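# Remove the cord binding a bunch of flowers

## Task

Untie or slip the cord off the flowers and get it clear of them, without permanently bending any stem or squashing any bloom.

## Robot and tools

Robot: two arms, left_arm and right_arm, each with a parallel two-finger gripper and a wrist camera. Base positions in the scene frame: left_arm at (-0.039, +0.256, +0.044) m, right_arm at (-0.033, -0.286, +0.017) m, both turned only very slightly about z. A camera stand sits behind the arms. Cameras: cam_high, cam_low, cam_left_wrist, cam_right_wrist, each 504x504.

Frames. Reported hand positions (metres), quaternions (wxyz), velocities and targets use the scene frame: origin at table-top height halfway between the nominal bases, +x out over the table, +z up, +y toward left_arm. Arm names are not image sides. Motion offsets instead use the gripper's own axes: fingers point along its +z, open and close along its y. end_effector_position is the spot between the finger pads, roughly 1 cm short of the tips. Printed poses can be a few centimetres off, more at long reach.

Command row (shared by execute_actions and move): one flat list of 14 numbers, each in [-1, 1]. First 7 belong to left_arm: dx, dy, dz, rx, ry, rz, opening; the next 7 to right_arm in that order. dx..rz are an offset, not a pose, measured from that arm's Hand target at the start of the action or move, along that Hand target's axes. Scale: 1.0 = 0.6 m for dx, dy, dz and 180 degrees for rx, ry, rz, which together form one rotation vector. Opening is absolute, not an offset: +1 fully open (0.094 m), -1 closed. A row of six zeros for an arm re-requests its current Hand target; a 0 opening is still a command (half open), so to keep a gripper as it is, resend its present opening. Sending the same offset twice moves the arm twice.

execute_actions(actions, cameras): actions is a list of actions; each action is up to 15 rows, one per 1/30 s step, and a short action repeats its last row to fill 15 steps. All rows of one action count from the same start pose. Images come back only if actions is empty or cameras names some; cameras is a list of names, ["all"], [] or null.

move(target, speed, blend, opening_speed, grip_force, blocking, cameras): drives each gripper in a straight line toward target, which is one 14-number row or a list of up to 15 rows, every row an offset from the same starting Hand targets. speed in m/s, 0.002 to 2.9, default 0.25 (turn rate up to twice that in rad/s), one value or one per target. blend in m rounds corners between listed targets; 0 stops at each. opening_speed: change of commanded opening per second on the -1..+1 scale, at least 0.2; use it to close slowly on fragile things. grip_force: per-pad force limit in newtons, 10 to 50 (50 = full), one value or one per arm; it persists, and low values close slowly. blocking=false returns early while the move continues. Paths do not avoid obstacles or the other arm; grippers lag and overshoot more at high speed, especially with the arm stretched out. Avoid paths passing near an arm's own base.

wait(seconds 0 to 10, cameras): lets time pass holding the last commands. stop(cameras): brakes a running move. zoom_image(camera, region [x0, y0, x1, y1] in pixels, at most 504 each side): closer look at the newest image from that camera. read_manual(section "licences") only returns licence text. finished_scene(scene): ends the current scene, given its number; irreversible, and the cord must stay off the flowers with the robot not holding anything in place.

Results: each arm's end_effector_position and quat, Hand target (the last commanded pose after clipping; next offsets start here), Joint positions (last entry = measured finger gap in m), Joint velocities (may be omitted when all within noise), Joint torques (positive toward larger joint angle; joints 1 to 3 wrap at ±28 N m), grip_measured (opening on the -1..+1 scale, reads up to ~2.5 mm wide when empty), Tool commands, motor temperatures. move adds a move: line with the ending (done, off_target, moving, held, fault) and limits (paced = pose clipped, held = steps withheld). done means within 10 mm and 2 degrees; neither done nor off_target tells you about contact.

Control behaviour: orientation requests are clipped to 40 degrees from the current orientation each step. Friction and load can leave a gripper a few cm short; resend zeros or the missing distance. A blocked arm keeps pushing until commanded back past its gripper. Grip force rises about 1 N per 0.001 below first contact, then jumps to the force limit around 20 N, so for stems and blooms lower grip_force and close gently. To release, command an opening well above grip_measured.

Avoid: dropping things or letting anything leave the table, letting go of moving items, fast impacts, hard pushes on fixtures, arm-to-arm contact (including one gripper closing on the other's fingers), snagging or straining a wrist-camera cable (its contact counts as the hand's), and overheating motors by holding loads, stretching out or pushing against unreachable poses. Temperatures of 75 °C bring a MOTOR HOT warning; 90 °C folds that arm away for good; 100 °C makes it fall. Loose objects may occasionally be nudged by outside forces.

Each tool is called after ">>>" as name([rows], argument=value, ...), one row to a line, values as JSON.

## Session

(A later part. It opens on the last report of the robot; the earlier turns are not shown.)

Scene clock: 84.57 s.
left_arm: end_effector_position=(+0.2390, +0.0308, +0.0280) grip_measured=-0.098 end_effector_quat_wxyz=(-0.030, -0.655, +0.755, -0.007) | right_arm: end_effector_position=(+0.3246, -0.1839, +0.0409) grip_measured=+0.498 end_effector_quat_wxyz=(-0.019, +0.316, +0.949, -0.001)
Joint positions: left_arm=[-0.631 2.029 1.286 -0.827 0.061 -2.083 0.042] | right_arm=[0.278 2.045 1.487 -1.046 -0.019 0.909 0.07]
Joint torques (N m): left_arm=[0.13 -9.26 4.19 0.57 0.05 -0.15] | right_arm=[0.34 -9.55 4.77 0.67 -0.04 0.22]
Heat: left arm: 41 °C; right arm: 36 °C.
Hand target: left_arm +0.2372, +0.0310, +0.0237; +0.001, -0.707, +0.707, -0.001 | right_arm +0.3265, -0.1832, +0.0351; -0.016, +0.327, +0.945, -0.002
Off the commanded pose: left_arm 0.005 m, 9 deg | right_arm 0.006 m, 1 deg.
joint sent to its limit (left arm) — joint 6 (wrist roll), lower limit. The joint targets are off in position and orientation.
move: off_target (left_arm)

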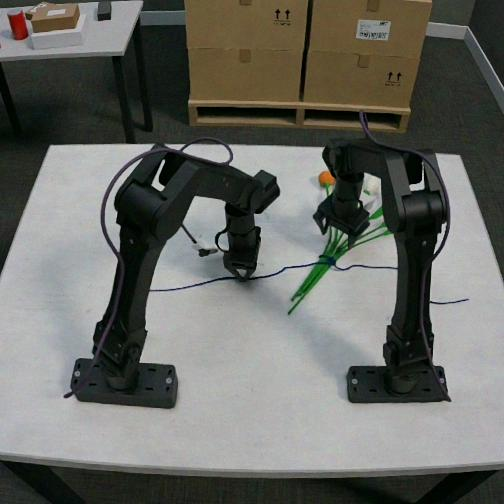

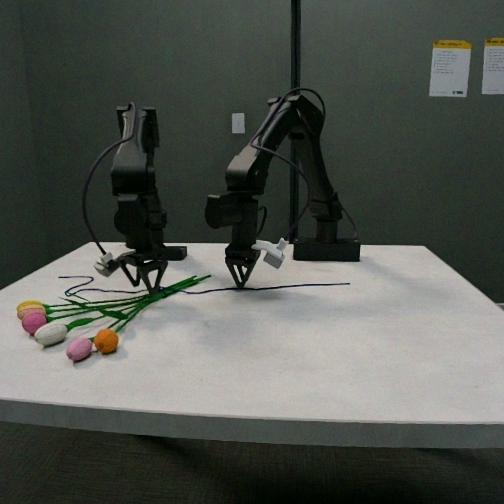

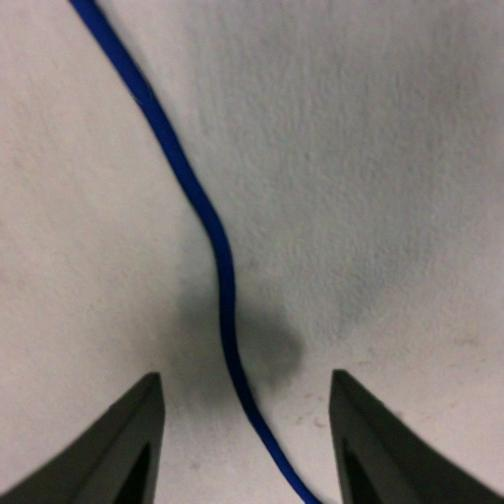

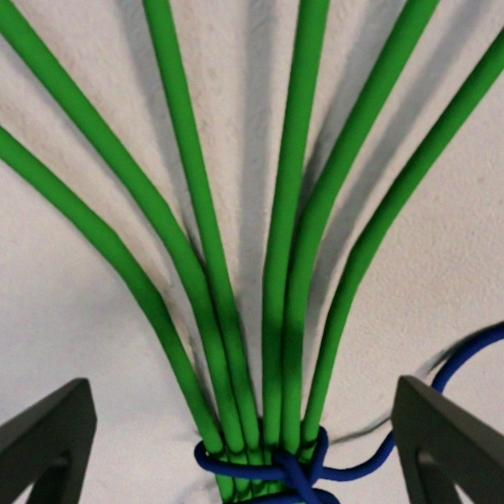

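>>> move(target=[0,0,0.025,0,0,0,-0.1,0.013,0.0,0.039,0,0,0,0.5], speed=0.05)

>>> move(target=[0,0,0,0,0,0,-1,0,0,0,0,0,0,0.15], opening_speed=0.6, cameras=["all"])

Scene clock: 87.40 s.
left_arm: end_effector_position=(+0.2397, +0.0302, +0.0147) grip_measured=-0.098 end_effector_quat_wxyz=(-0.029, -0.655, +0.755, -0.009) | right_arm: end_effector_position=(+0.3190, -0.1778, +0.0203) grip_measured=+0.498 end_effector_quat_wxyz=(-0.016, +0.315, +0.949, +0.000)
Joint positions: left_arm=[-0.631 2.054 1.263 -0.774 0.061 -2.083 0.042] | right_arm=[0.298 2.053 1.412 -0.956 -0.019 0.927 0.07]
Joint torques (N m): left_arm=[0.06 -9.07 3.97 0.6 0.09 -0.18] | right_arm=[0.54 -9.06 4.44 0.68 -0.05 0.22]
Heat: left arm: 40 °C; right arm: 36 °C.
Hand target: left_arm +0.2372, +0.0310, +0.0087; +0.001, -0.707, +0.707, -0.001 | right_arm +0.3197, -0.1782, +0.0119; -0.016, +0.327, +0.945, -0.002
Off the commanded pose: left_arm 0.007 m, 9 deg | right_arm 0.008 m, 1 deg.
joint sent to its limit (left arm) — joint 6 (wrist roll), lower limit. The joint targets are off in position and orientation.
move: off_target (left_arm)

Scene clock: 89.40 s.
left_arm: end_effector_position=(+0.2397, +0.0302, +0.0147) grip_measured=-0.930 end_effector_quat_wxyz=(-0.029, -0.655, +0.755, -0.009) | right_arm: end_effector_position=(+0.3200, -0.1810, +0.0203) grip_measured=+0.152 end_effector_quat_wxyz=(-0.016, +0.319, +0.947, +0.000)
Joint positions: left_arm=[-0.631 2.054 1.263 -0.774 0.061 -2.083 0.003] | right_arm=[0.289 2.053 1.412 -0.956 -0.019 0.927 0.054]
Joint torques (N m): left_arm=[0.29 -9.11 3.96 0.6 0.08 -0.17] | right_arm=[0.49 -9.11 4.45 0.68 -0.05 0.21]
Heat: left arm: 40 °C; right arm: 36 °C.
Hand target: left_arm +0.2372, +0.0310, +0.0087; +0.001, -0.707, +0.707, -0.001 | right_arm +0.3197, -0.1782, +0.0119; -0.016, +0.327, +0.945, -0.002
Off the commanded pose: left_arm 0.007 m, 9 deg | right_arm 0.009 m, 1 deg.
joint sent to its limit (left arm) — joint 6 (wrist roll), lower limit. The joint targets are off in position and orientation.
move: off_target (left_arm)

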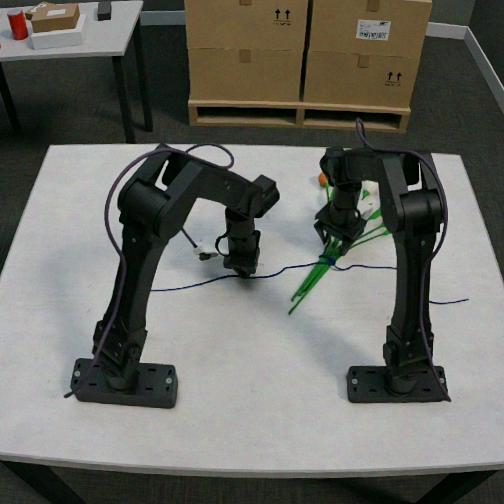

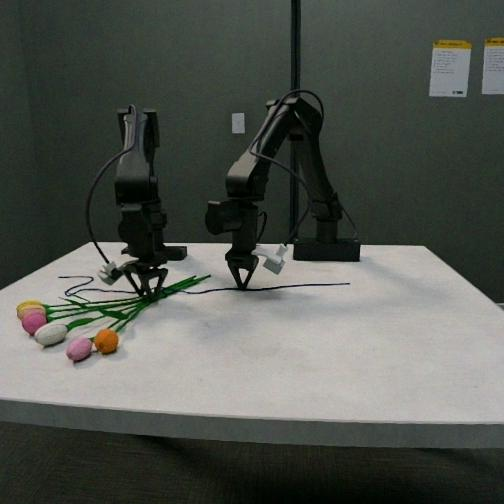

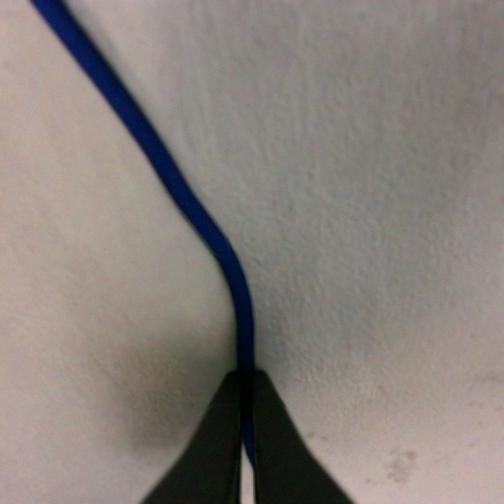

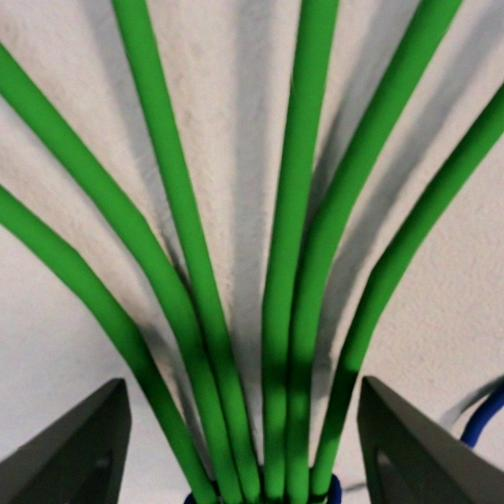

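>>> move(target=[0,0,0,0,0,0,-1,0,0,0.017,0,0,0,0.15], speed=0.03)

>>> move(target=[-0.12,0.05,-0.012,0,0,0,-1,0,0,0,0,0,0,0.15], speed=0.06, cameras=["all"])

Scene clock: 90.80 s.
left_arm: end_effector_position=(+0.2397, +0.0302, +0.0147) grip_measured=-0.931 end_effector_quat_wxyz=(-0.029, -0.655, +0.755, -0.009) | right_arm: end_effector_position=(+0.3194, -0.1815, +0.0126) grip_measured=+0.152 end_effector_quat_wxyz=(-0.017, +0.320, +0.947, +0.001)
Joint positions: left_arm=[-0.631 2.054 1.263 -0.774 0.061 -2.083 0.003] | right_arm=[0.287 2.064 1.395 -0.93 -0.021 0.927 0.054]
Joint torques (N m): left_arm=[0.2 -9.02 3.9 0.57 0.07 -0.15] | right_arm=[0.61 -8.68 4 0.78 -0.03 0.2]
Heat: left arm: 40 °C; right arm: 36 °C.
Hand target: left_arm +0.2372, +0.0310, +0.0087; +0.001, -0.707, +0.707, -0.001 | right_arm +0.3194, -0.1782, +0.0017; -0.016, +0.327, +0.945, -0.002
Off the commanded pose: left_arm 0.007 m, 9 deg | right_arm 0.011 m, 1 deg.
joint sent to its limit (left arm) — joint 6 (wrist roll), lower limit. The joint targets are off in position and orientation.
move: off_target (left_arm, right_arm)

Scene clock: 92.70 s.
left_arm: end_effector_position=(+0.2051, +0.0897, +0.0125) grip_measured=-0.931 end_effector_quat_wxyz=(+0.027, +0.687, -0.726, +0.007) | right_arm: end_effector_position=(+0.3194, -0.1815, +0.0126) grip_measured=+0.152 end_effector_quat_wxyz=(-0.017, +0.320, +0.947, +0.001)
Joint positions: left_arm=[-0.545 1.86 0.967 -0.678 0.056 -2.083 0.003] | right_arm=[0.287 2.064 1.395 -0.93 -0.021 0.927 0.054]
Joint torques (N m): left_arm=[0.54 -9.88 2.99 0.38 -0.37 -0.17] | right_arm=[0.57 -8.68 4.01 0.78 -0.03 0.21]
Heat: left arm: 40 °C; right arm: 36 °C.
Hand target: left_arm +0.2072, +0.1030, +0.0157; -0.001, +0.707, -0.707, +0.001 | right_arm +0.3194, -0.1782, +0.0017; -0.016, +0.327, +0.945, -0.002
Off the commanded pose: left_arm 0.014 m, 5 deg | right_arm 0.011 m, 1 deg.
joint sent to its limit (left arm) — joint 6 (wrist roll), lower limit. The joint targets are off in position, not in orientation.
move: off_target (left_arm, right_arm)

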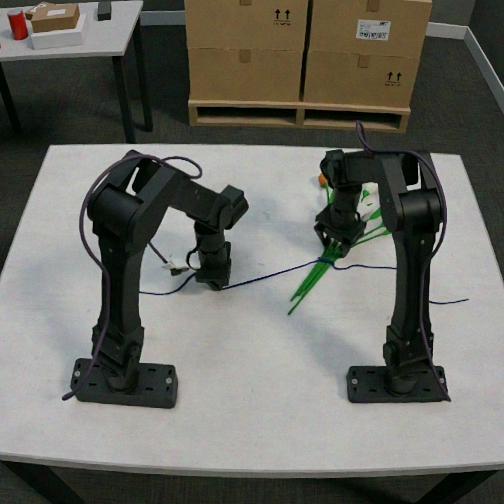

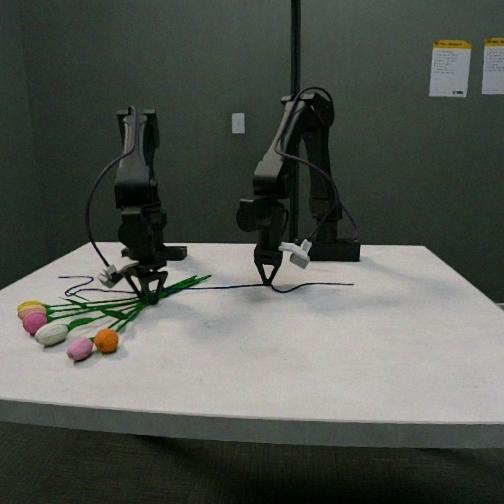

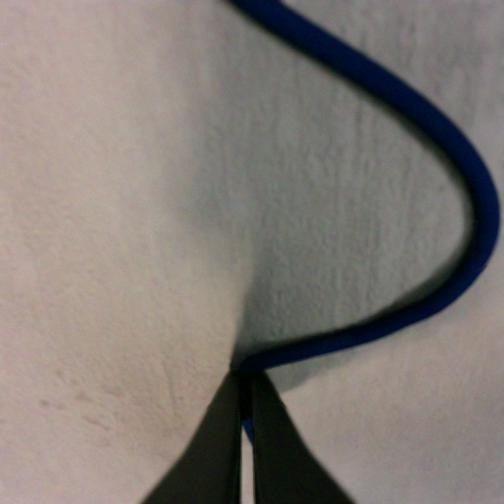

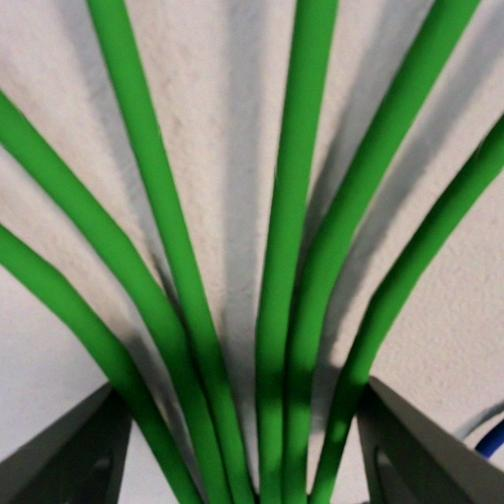

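>>> move(target=[-0.12,0.045,0,0,0,0,-1,0,0,0,0,0,0,0.15], speed=0.05, cameras=["all"])

>>> zoom_image(camera="cam_high", region=[250, 160, 450, 330])

Scene clock: 95.27 s.
left_arm: end_effector_position=(+0.1858, +0.1570, +0.0128) grip_measured=-0.931 end_effector_quat_wxyz=(+0.020, +0.701, -0.712, +0.022) | right_arm: end_effector_position=(+0.3191, -0.1713, +0.0127) grip_measured=+0.152 end_effector_quat_wxyz=(-0.018, +0.319, +0.948, +0.010)
Joint positions: left_arm=[-0.358 1.673 0.732 -0.606 0.053 -1.936 0.003] | right_arm=[0.305 2.064 1.395 -0.919 -0.037 0.943 0.054]
Joint torques (N m): left_arm=[0.94 -8.31 3.02 0.25 -0.47 0.1] | right_arm=[-0.09 -8.75 4.04 0.69 0.15 0.18]
Heat: left arm: 40 °C; right arm: 36 °C.
Hand target: left_arm +0.1802, +0.1750, +0.0156; -0.001, +0.707, -0.707, +0.001 | right_arm +0.3194, -0.1782, +0.0017; -0.016, +0.327, +0.945, -0.002
Off the commanded pose: left_arm 0.019 m, 3 deg | right_arm 0.013 m, 2 deg.
move: off_target (left_arm, right_arm)

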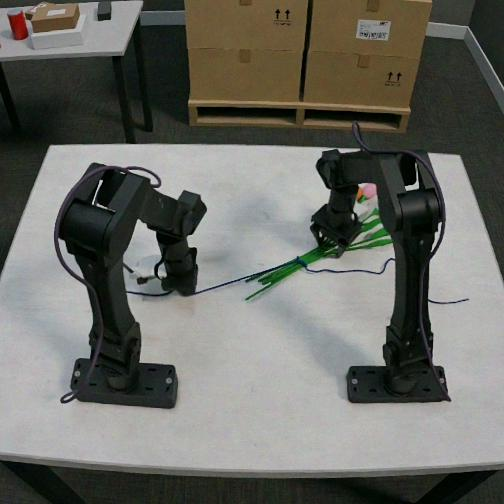

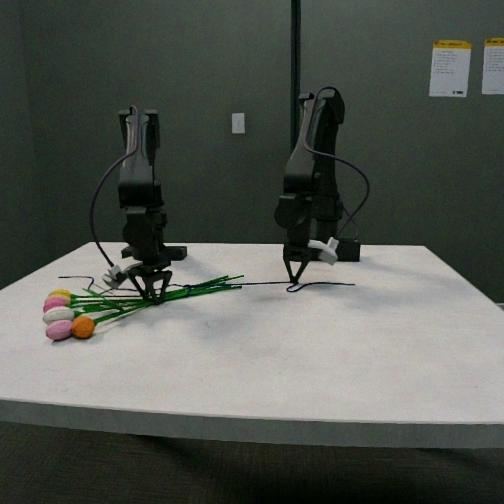

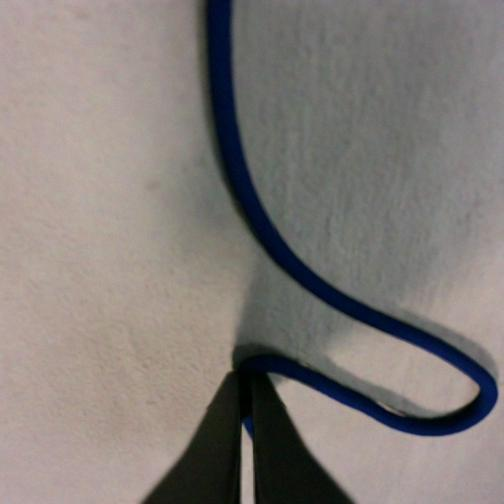

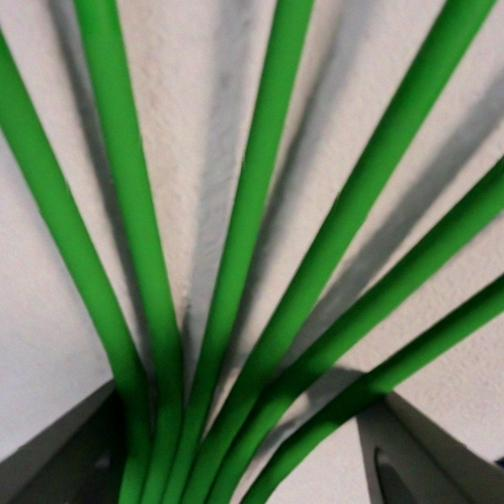

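Scaled by 2.520 from the camera's 504x504 image, which has a finer 720x720 frame.

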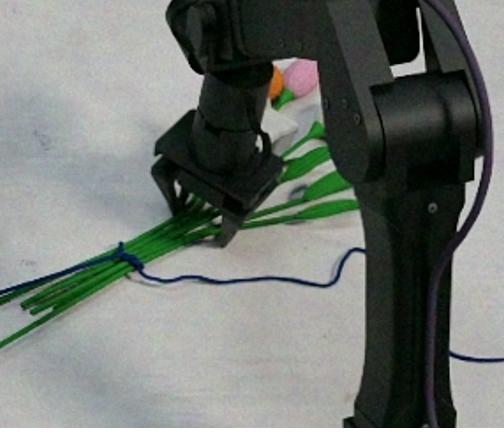

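>>> move(target=[-0.085,0.01,0,0,0,0,-1,0,0,0,0,0,0,0.15], speed=0.04, cameras=["all"])

>>> zoom_image(camera="cam_high", region=[230, 180, 390, 320])

Scene clock: 97.60 s.
left_arm: end_effector_position=(+0.1805, +0.2107, +0.0128) grip_measured=-0.931 end_effector_quat_wxyz=(+0.016, +0.701, -0.713, +0.020) | right_arm: end_effector_position=(+0.3190, -0.1708, +0.0127) grip_measured=+0.152 end_effector_quat_wxyz=(-0.019, +0.321, +0.947, +0.012)
Joint positions: left_arm=[-0.146 1.606 0.659 -0.61 0.05 -1.723 0.003] | right_arm=[0.305 2.064 1.395 -0.919 -0.041 0.947 0.054]
Joint torques (N m): left_arm=[1.05 -7.69 3.12 0.23 -0.41 0.08] | right_arm=[-0.1 -8.73 4.01 0.69 0.17 0.14]
Heat: left arm: 40 °C; right arm: 35 °C.
Hand target: left_arm +0.1743, +0.2260, +0.0156; -0.001, +0.707, -0.707, +0.001 | right_arm +0.3194, -0.1782, +0.0017; -0.016, +0.327, +0.945, -0.002
Off the commanded pose: left_arm 0.017 m, 3 deg | right_arm 0.013 m, 2 deg.
move: off_target (left_arm, right_arm)

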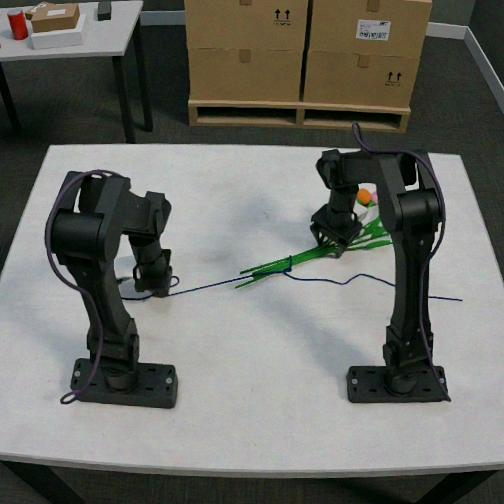

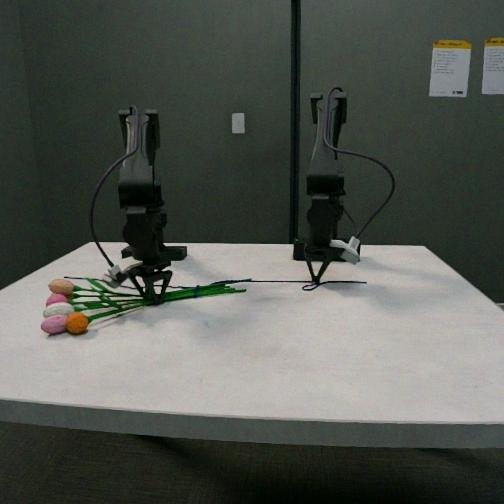

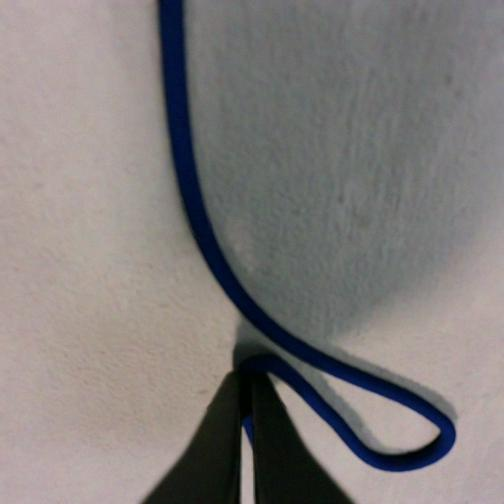

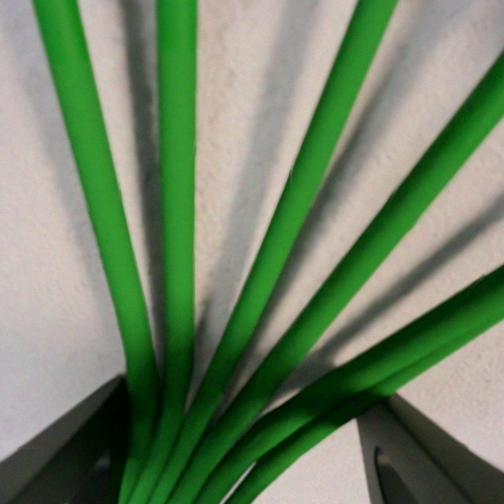

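Scaled by 3.150 from the camera's 504x504 image, which has a finer 720x720 frame.

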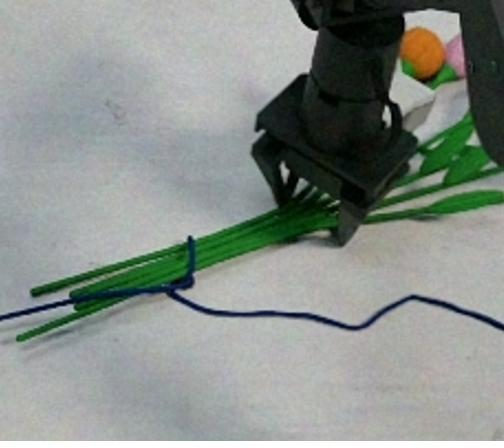

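>>> move(target=[-0.11,0.0,0,0,0,0,-1,0,0,0,0,0,0,0.15], speed=0.05, cameras=["all"])

>>> zoom_image(camera="cam_high", region=[210, 180, 370, 320])

Scene clock: 100.00 s.
left_arm: end_effector_position=(+0.1783, +0.2808, +0.0119) grip_measured=-0.931 end_effector_quat_wxyz=(+0.013, +0.707, -0.707, +0.018) | right_arm: end_effector_position=(+0.3193, -0.1707, +0.0127) grip_measured=+0.152 end_effector_quat_wxyz=(-0.018, +0.322, +0.947, +0.012)
Joint positions: left_arm=[0.167 1.601 0.65 -0.62 0.044 -1.427 0.003] | right_arm=[0.305 2.064 1.395 -0.917 -0.041 0.949 0.054]
Joint torques (N m): left_arm=[0.77 -7.02 4 0.32 -0.36 0.1] | right_arm=[-0.12 -8.72 4.01 0.69 0.19 0.12]
Heat: left arm: 40 °C; right arm: 35 °C.
Hand target: left_arm +0.1743, +0.2920, +0.0155; -0.001, +0.707, -0.707, +0.001 | right_arm +0.3194, -0.1782, +0.0017; -0.016, +0.327, +0.945, -0.002
Off the commanded pose: left_arm 0.012 m, 2 deg | right_arm 0.013 m, 2 deg.
move: off_target (left_arm, right_arm)

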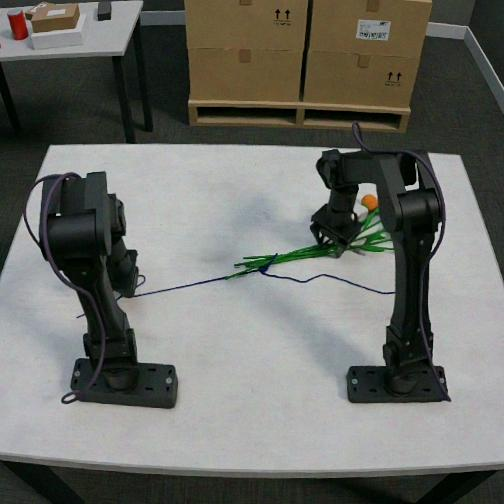

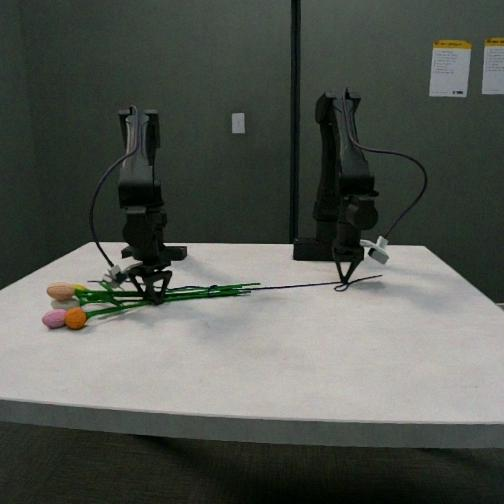

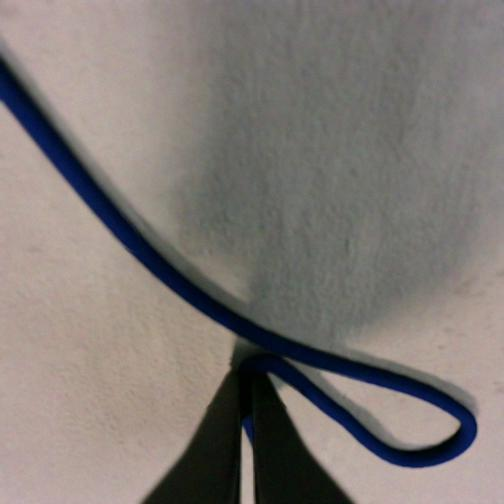

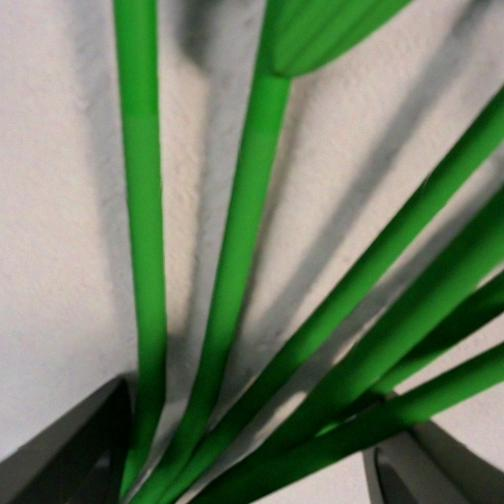

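Scaled by 3.150 from the camera's 504x504 image, which has a finer 720x720 frame.

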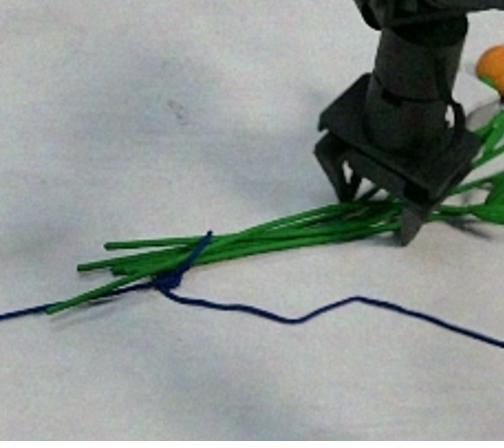

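>>> move(target=[-0.1,0.0,0,0,0,0,-1,0,0,0,0,0,0,0.1], speed=0.04, cameras=["all"])

>>> zoom_image(camera="cam_high", region=[190, 180, 350, 320])

Scene clock: 102.60 s.
left_arm: end_effector_position=(+0.1693, +0.3370, +0.0112) grip_measured=-0.931 end_effector_quat_wxyz=(+0.015, +0.707, -0.707, +0.018) | right_arm: end_effector_position=(+0.3193, -0.1707, +0.0127) grip_measured=+0.102 end_effector_quat_wxyz=(-0.018, +0.322, +0.947, +0.012)
Joint positions: left_arm=[0.423 1.633 0.68 -0.632 0.044 -1.171 0.003] | right_arm=[0.305 2.064 1.395 -0.917 -0.041 0.949 0.052]
Joint torques (N m): left_arm=[0.75 -5.01 6.94 0.33 -0.37 0.11] | right_arm=[-0.09 -8.73 4.04 0.68 0.19 0.12]
Heat: left arm: 40 °C; right arm: 35 °C.
Hand target: left_arm +0.1743, +0.3520, +0.0155; -0.001, +0.707, -0.707, +0.001 | right_arm +0.3194, -0.1782, +0.0017; -0.016, +0.327, +0.945, -0.002
Off the commanded pose: left_arm 0.016 m, 3 deg | right_arm 0.013 m, 2 deg.
move: off_target (left_arm, right_arm)

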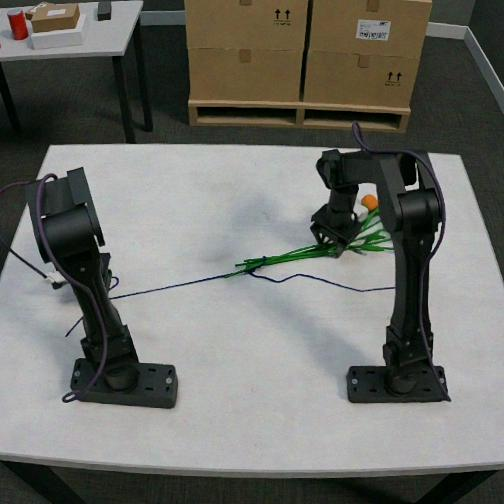

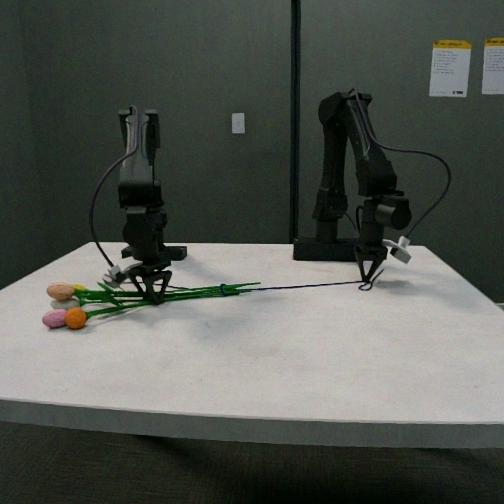

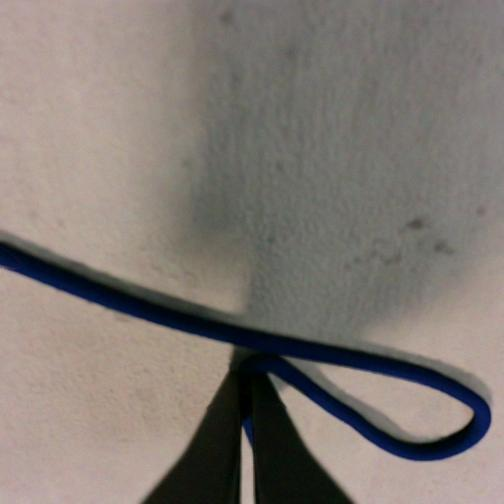

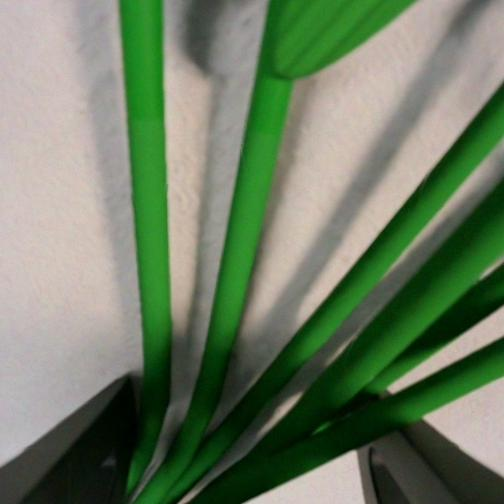

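Scaled by 3.150 from the camera's 504x504 image, which has a finer 720x720 frame.

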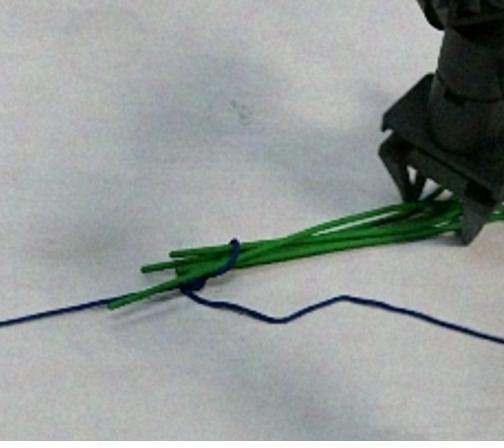

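>>> move(target=[-0.15,-0.01,0,0,0,0,-1,0,0,0,0,0,0,0.1], speed=0.04, cameras=["all"])

>>> zoom_image(camera="cam_high", region=[170, 180, 330, 320])

Scene clock: 105.80 s.
left_arm: end_effector_position=(+0.1783, +0.4247, +0.0121) grip_measured=-0.931 end_effector_quat_wxyz=(+0.013, +0.708, -0.706, +0.021) | right_arm: end_effector_position=(+0.3193, -0.1707, +0.0127) grip_measured=+0.102 end_effector_quat_wxyz=(-0.018, +0.322, +0.947, +0.012)
Joint positions: left_arm=[0.707 1.813 0.901 -0.681 0.044 -0.888 0.003] | right_arm=[0.305 2.064 1.395 -0.917 -0.041 0.949 0.052]
Joint torques (N m): left_arm=[0.77 -6.34 7.01 0.42 -0.36 0.11] | right_arm=[-0.1 -8.75 4.03 0.68 0.19 0.12]
Heat: left arm: 40 °C; right arm: 35 °C.
Hand target: left_arm +0.1803, +0.4420, +0.0154; -0.001, +0.707, -0.707, +0.001 | right_arm +0.3194, -0.1782, +0.0017; -0.016, +0.327, +0.945, -0.002
Off the commanded pose: left_arm 0.018 m, 3 deg | right_arm 0.013 m, 2 deg.
move: off_target (left_arm, right_arm)

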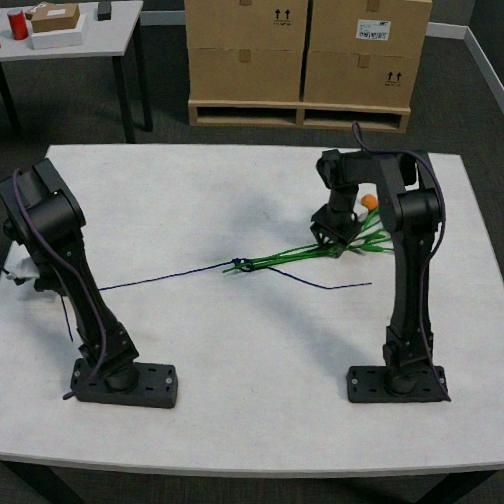

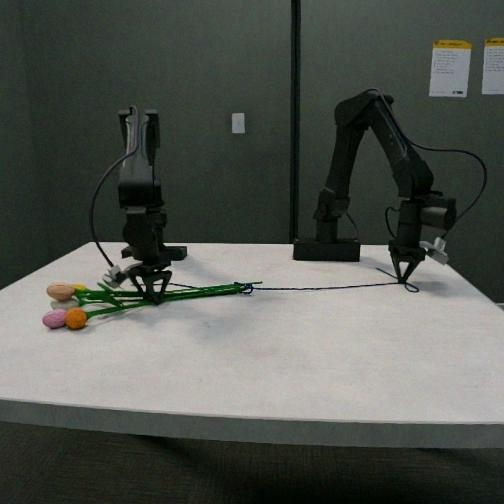

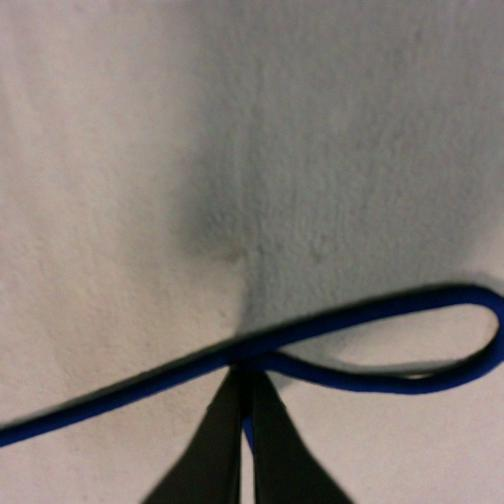

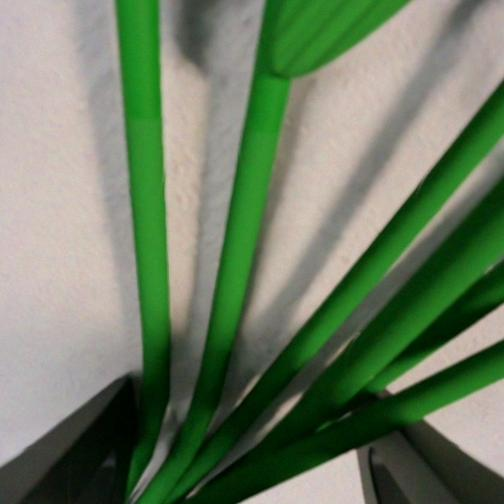

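Scaled by 3.150 from the camera's 504x504 image, which has a finer 720x720 frame.

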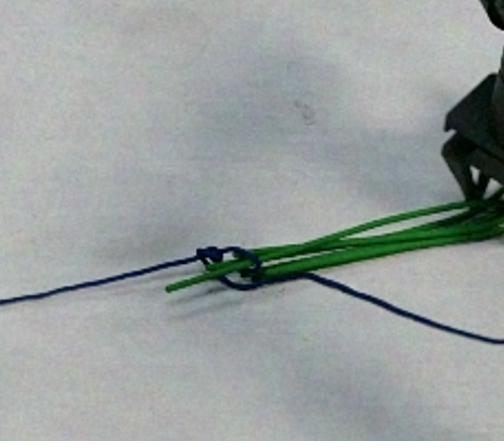

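>>> move(target=[-0.13,-0.02,0,0,0,0,-1,0,0,0,0,0,0,0.1], speed=0.04, cameras=["all"])

>>> zoom_image(camera="cam_high", region=[170, 180, 330, 320])

Scene clock: 108.77 s.
left_arm: end_effector_position=(+0.1946, +0.5033, +0.0139) grip_measured=-0.931 end_effector_quat_wxyz=(+0.007, +0.708, -0.706, +0.022) | right_arm: end_effector_position=(+0.3193, -0.1707, +0.0127) grip_measured=+0.102 end_effector_quat_wxyz=(-0.018, +0.322, +0.947, +0.012)
Joint positions: left_arm=[0.855 2.012 1.196 -0.77 0.044 -0.739 0.003] | right_arm=[0.305 2.064 1.395 -0.917 -0.041 0.949 0.052]
Joint torques (N m): left_arm=[0.65 -8.03 7.6 0.41 -0.35 0.14] | right_arm=[-0.09 -8.69 4.03 0.7 0.18 0.12]
Heat: left arm: 40 °C; right arm: 35 °C.
Hand target: left_arm +0.1923, +0.5200, +0.0154; -0.001, +0.707, -0.707, +0.001 | right_arm +0.3194, -0.1782, +0.0017; -0.016, +0.327, +0.945, -0.002
Off the commanded pose: left_arm 0.017 m, 3 deg | right_arm 0.013 m, 2 deg.
move: off_target (left_arm, right_arm)

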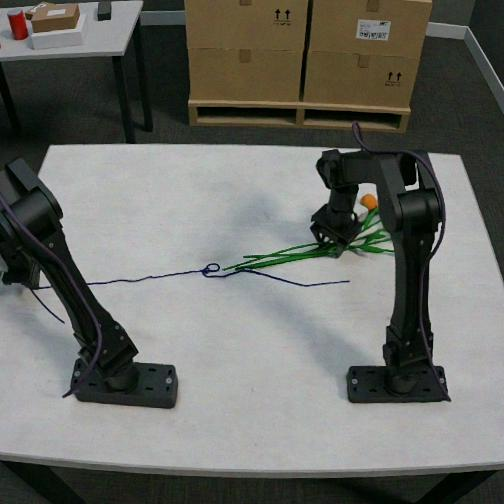

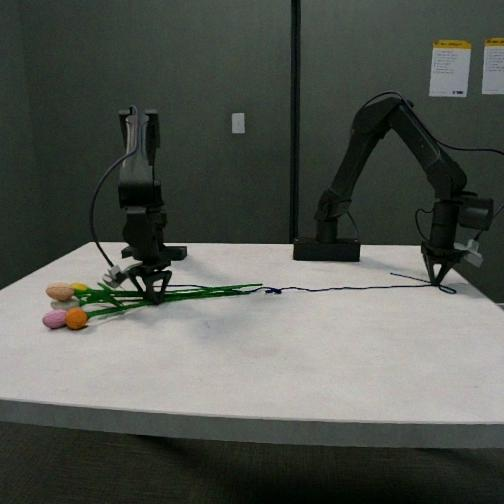

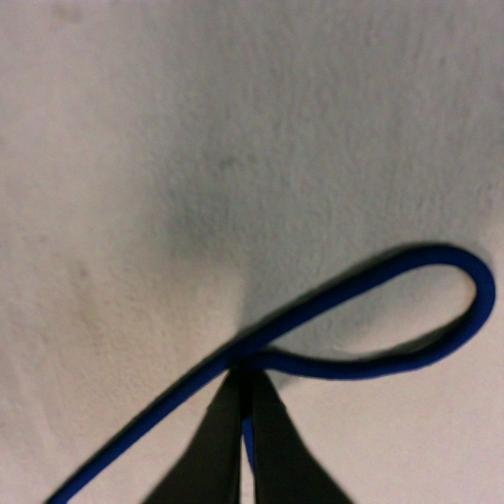

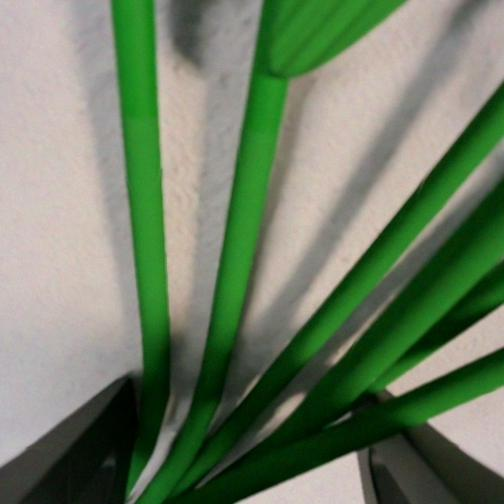

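Scaled by 3.150 from the camera's 504x504 image, which has a finer 720x720 frame.

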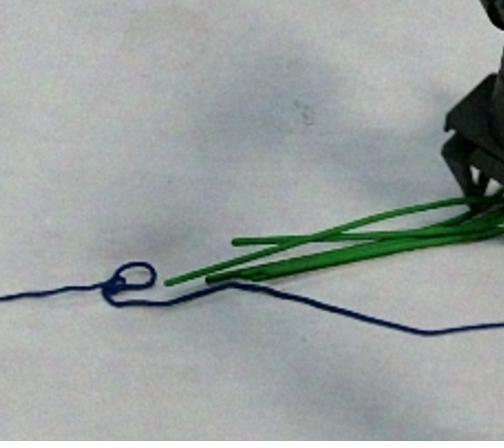

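>>> move(target=[-0.0,0.3,0,0,0,0,-1,0,0,0,0,0,0,0.1], speed=0.08, cameras=["cam_high","cam_low"])

>>> zoom_image(camera="cam_high", region=[130, 190, 390, 350])

Scene clock: 112.43 s.
left_arm: end_effector_position=(+0.0193, +0.5132, +0.0122) grip_measured=-0.931 end_effector_quat_wxyz=(+0.010, +0.709, -0.705, +0.024) | right_arm: end_effector_position=(+0.3193, -0.1707, +0.0127) grip_measured=+0.102 end_effector_quat_wxyz=(-0.018, +0.322, +0.947, +0.012)
Joint positions: left_arm=[1.385 1.793 0.875 -0.696 0.029 -0.213 0.003] | right_arm=[0.305 2.064 1.395 -0.917 -0.041 0.949 0.052]
Joint torques (N m): left_arm=[0.58 -9.14 3.17 0.72 -0.21 0.14] | right_arm=[-0.06 -8.69 4.05 0.69 0.19 0.12]
Heat: left arm: 40 °C; right arm: 35 °C.
Hand target: left_arm +0.0123, +0.5200, +0.0149; -0.001, +0.707, -0.707, +0.001 | right_arm +0.3194, -0.1782, +0.0017; -0.016, +0.327, +0.945, -0.002
Off the commanded pose: left_arm 0.010 m, 3 deg | right_arm 0.013 m, 2 deg.
move: off_target (left_arm, right_arm)
Images, in order (width x height): cam_high 504x504, cam_low 504x504.

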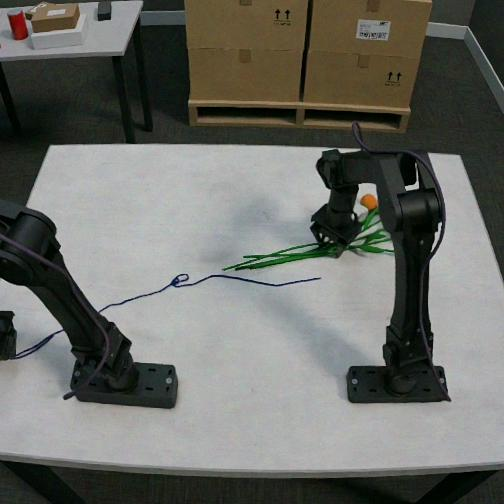

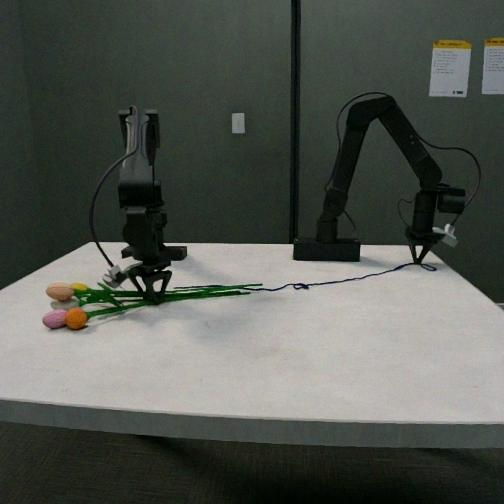

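Scaled by 1.938 from the camera's 504x504 image, which has a finer 720x720 frame.

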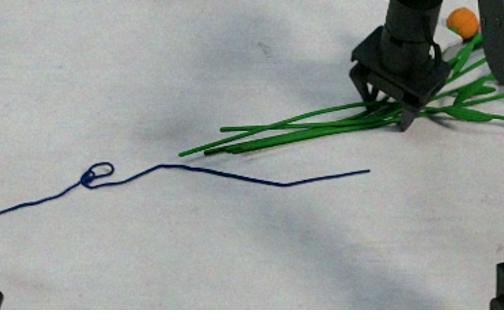

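>>> move(target=[0,0.17,0,0,0,0,-1,0,0,0,0,0,0,0.2], speed=0.08, cameras=["all"])

>>> zoom_image(camera="cam_high", region=[130, 190, 390, 350])

Scene clock: 115.03 s.
left_arm: end_effector_position=(-0.0822, +0.5107, +0.0121) grip_measured=-0.931 end_effector_quat_wxyz=(+0.007, +0.709, -0.704, +0.023) | right_arm: end_effector_position=(+0.3193, -0.1707, +0.0127) grip_measured=+0.198 end_effector_quat_wxyz=(-0.018, +0.316, +0.949, +0.012)
Joint positions: left_arm=[1.767 1.778 0.855 -0.695 0.015 0.167 0.003] | right_arm=[0.305 2.064 1.395 -0.917 -0.041 0.936 0.056]
Joint torques (N m): left_arm=[0.69 -7.73 4.6 0.69 -0.14 0.13] | right_arm=[-0.1 -8.75 4.03 0.68 0.18 0.12]
Heat: left arm: 40 °C; right arm: 35 °C.
Hand target: left_arm -0.0897, +0.5200, +0.0146; -0.001, +0.707, -0.707, +0.001 | right_arm +0.3194, -0.1782, +0.0017; -0.016, +0.327, +0.945, -0.002
Off the commanded pose: left_arm 0.012 m, 3 deg | right_arm 0.013 m, 2 deg.
move: off_target (left_arm, right_arm)

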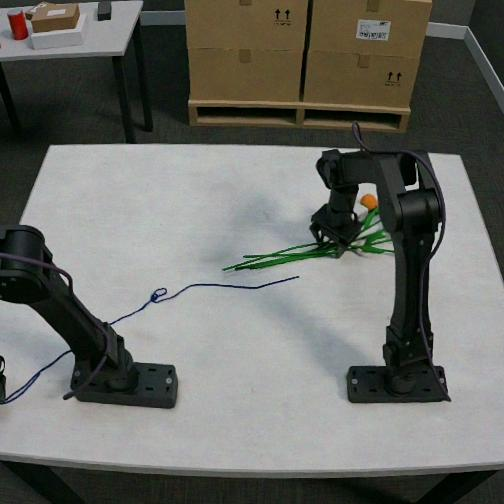

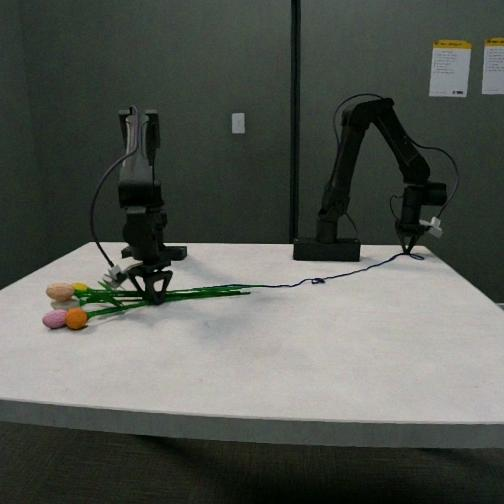

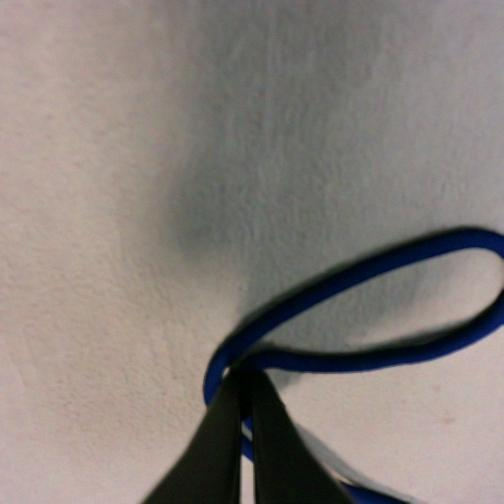

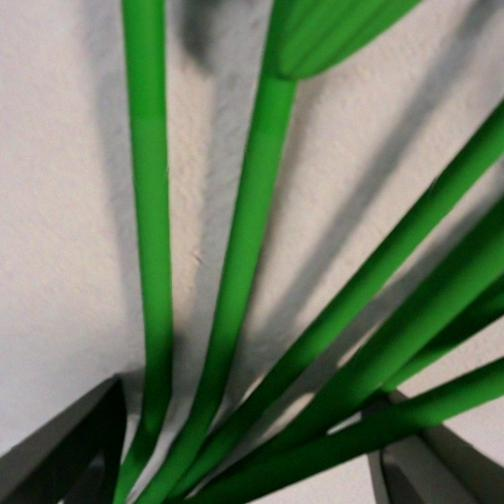

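Scaled by 1.938 from the camera's 504x504 image, which has a finer 720x720 frame.

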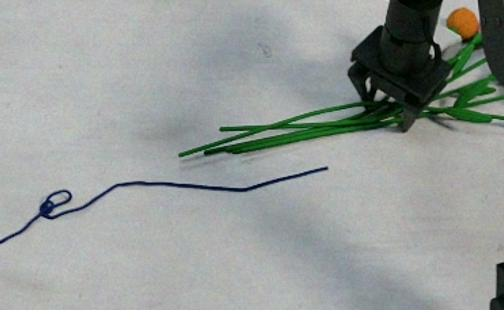

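>>> move([
  [0,0,0,0,0,0,-0.4,0,0,0,0,0,0,0.35],
  [0,0,-0.15,0,0,0,-0.4,0,0,-0.22,0,0,0,0.35],
], speed=0.1, opening_speed=0.5, cameras=["all"])

>>> zoom_image(camera="cam_high", region=[130, 160, 430, 350])

Scene clock: 119.50 s.
left_arm: end_effector_position=(-0.0850, +0.5068, +0.0874) grip_measured=-0.402 end_effector_quat_wxyz=(+0.015, +0.712, -0.701, +0.030) | right_arm: end_effector_position=(+0.3170, -0.1722, +0.1170) grip_measured=+0.348 end_effector_quat_wxyz=(-0.039, +0.316, +0.948, -0.005)
Joint positions: left_arm=[1.776 1.63 1.029 -1.035 0.009 0.169 0.028] | right_arm=[0.305 2.013 1.745 -1.371 -0.036 0.936 0.063]
Joint torques (N m): left_arm=[0.61 -8.92 8.53 0.22 -0.1 0.12] | right_arm=[-0.62 -12.64 8.44 0.26 0.14 0.07]
Heat: left arm: 40 °C; right arm: 35 °C.
Hand target: left_arm -0.0899, +0.5201, +0.1046; -0.001, +0.707, -0.707, +0.001 | right_arm +0.3235, -0.1791, +0.1337; -0.016, +0.327, +0.945, -0.002
Off the commanded pose: left_arm 0.022 m, 4 deg | right_arm 0.019 m, 3 deg.
move: off_target (left_arm, right_arm)

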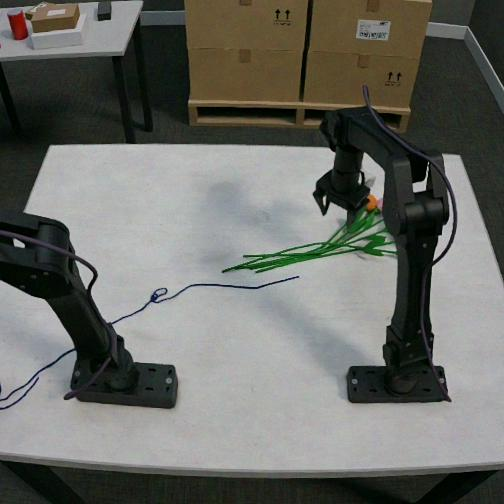

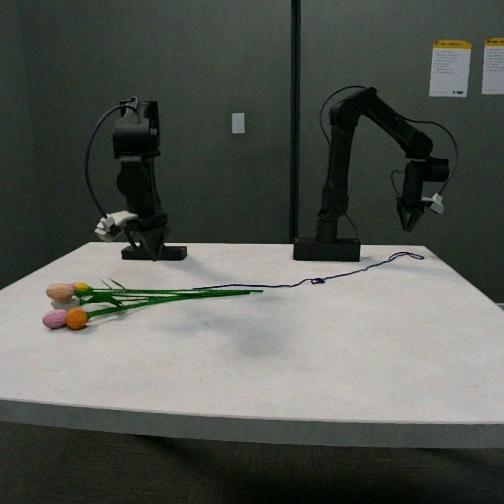

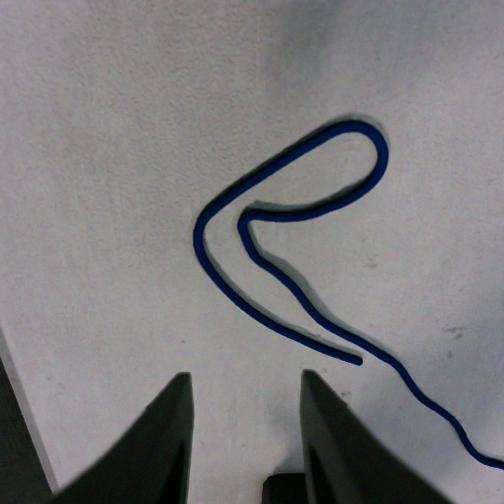

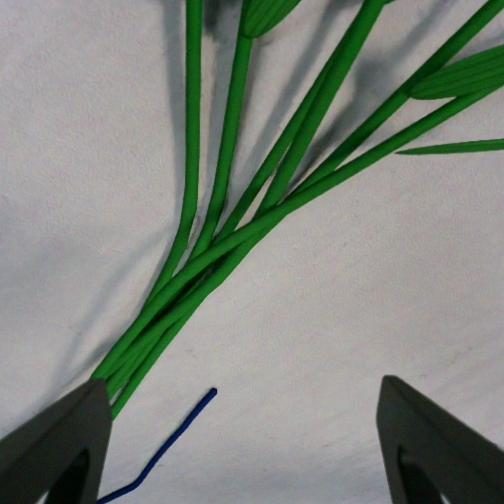

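Scaled by 1.680 from the camera's 504x504 image, which has a finer 720x720 frame.

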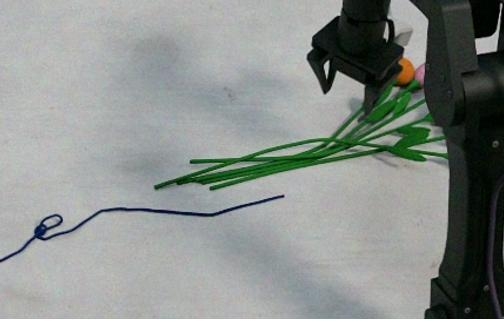

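>>> finished_scene(scene=2)

The scene is finished: the task was done.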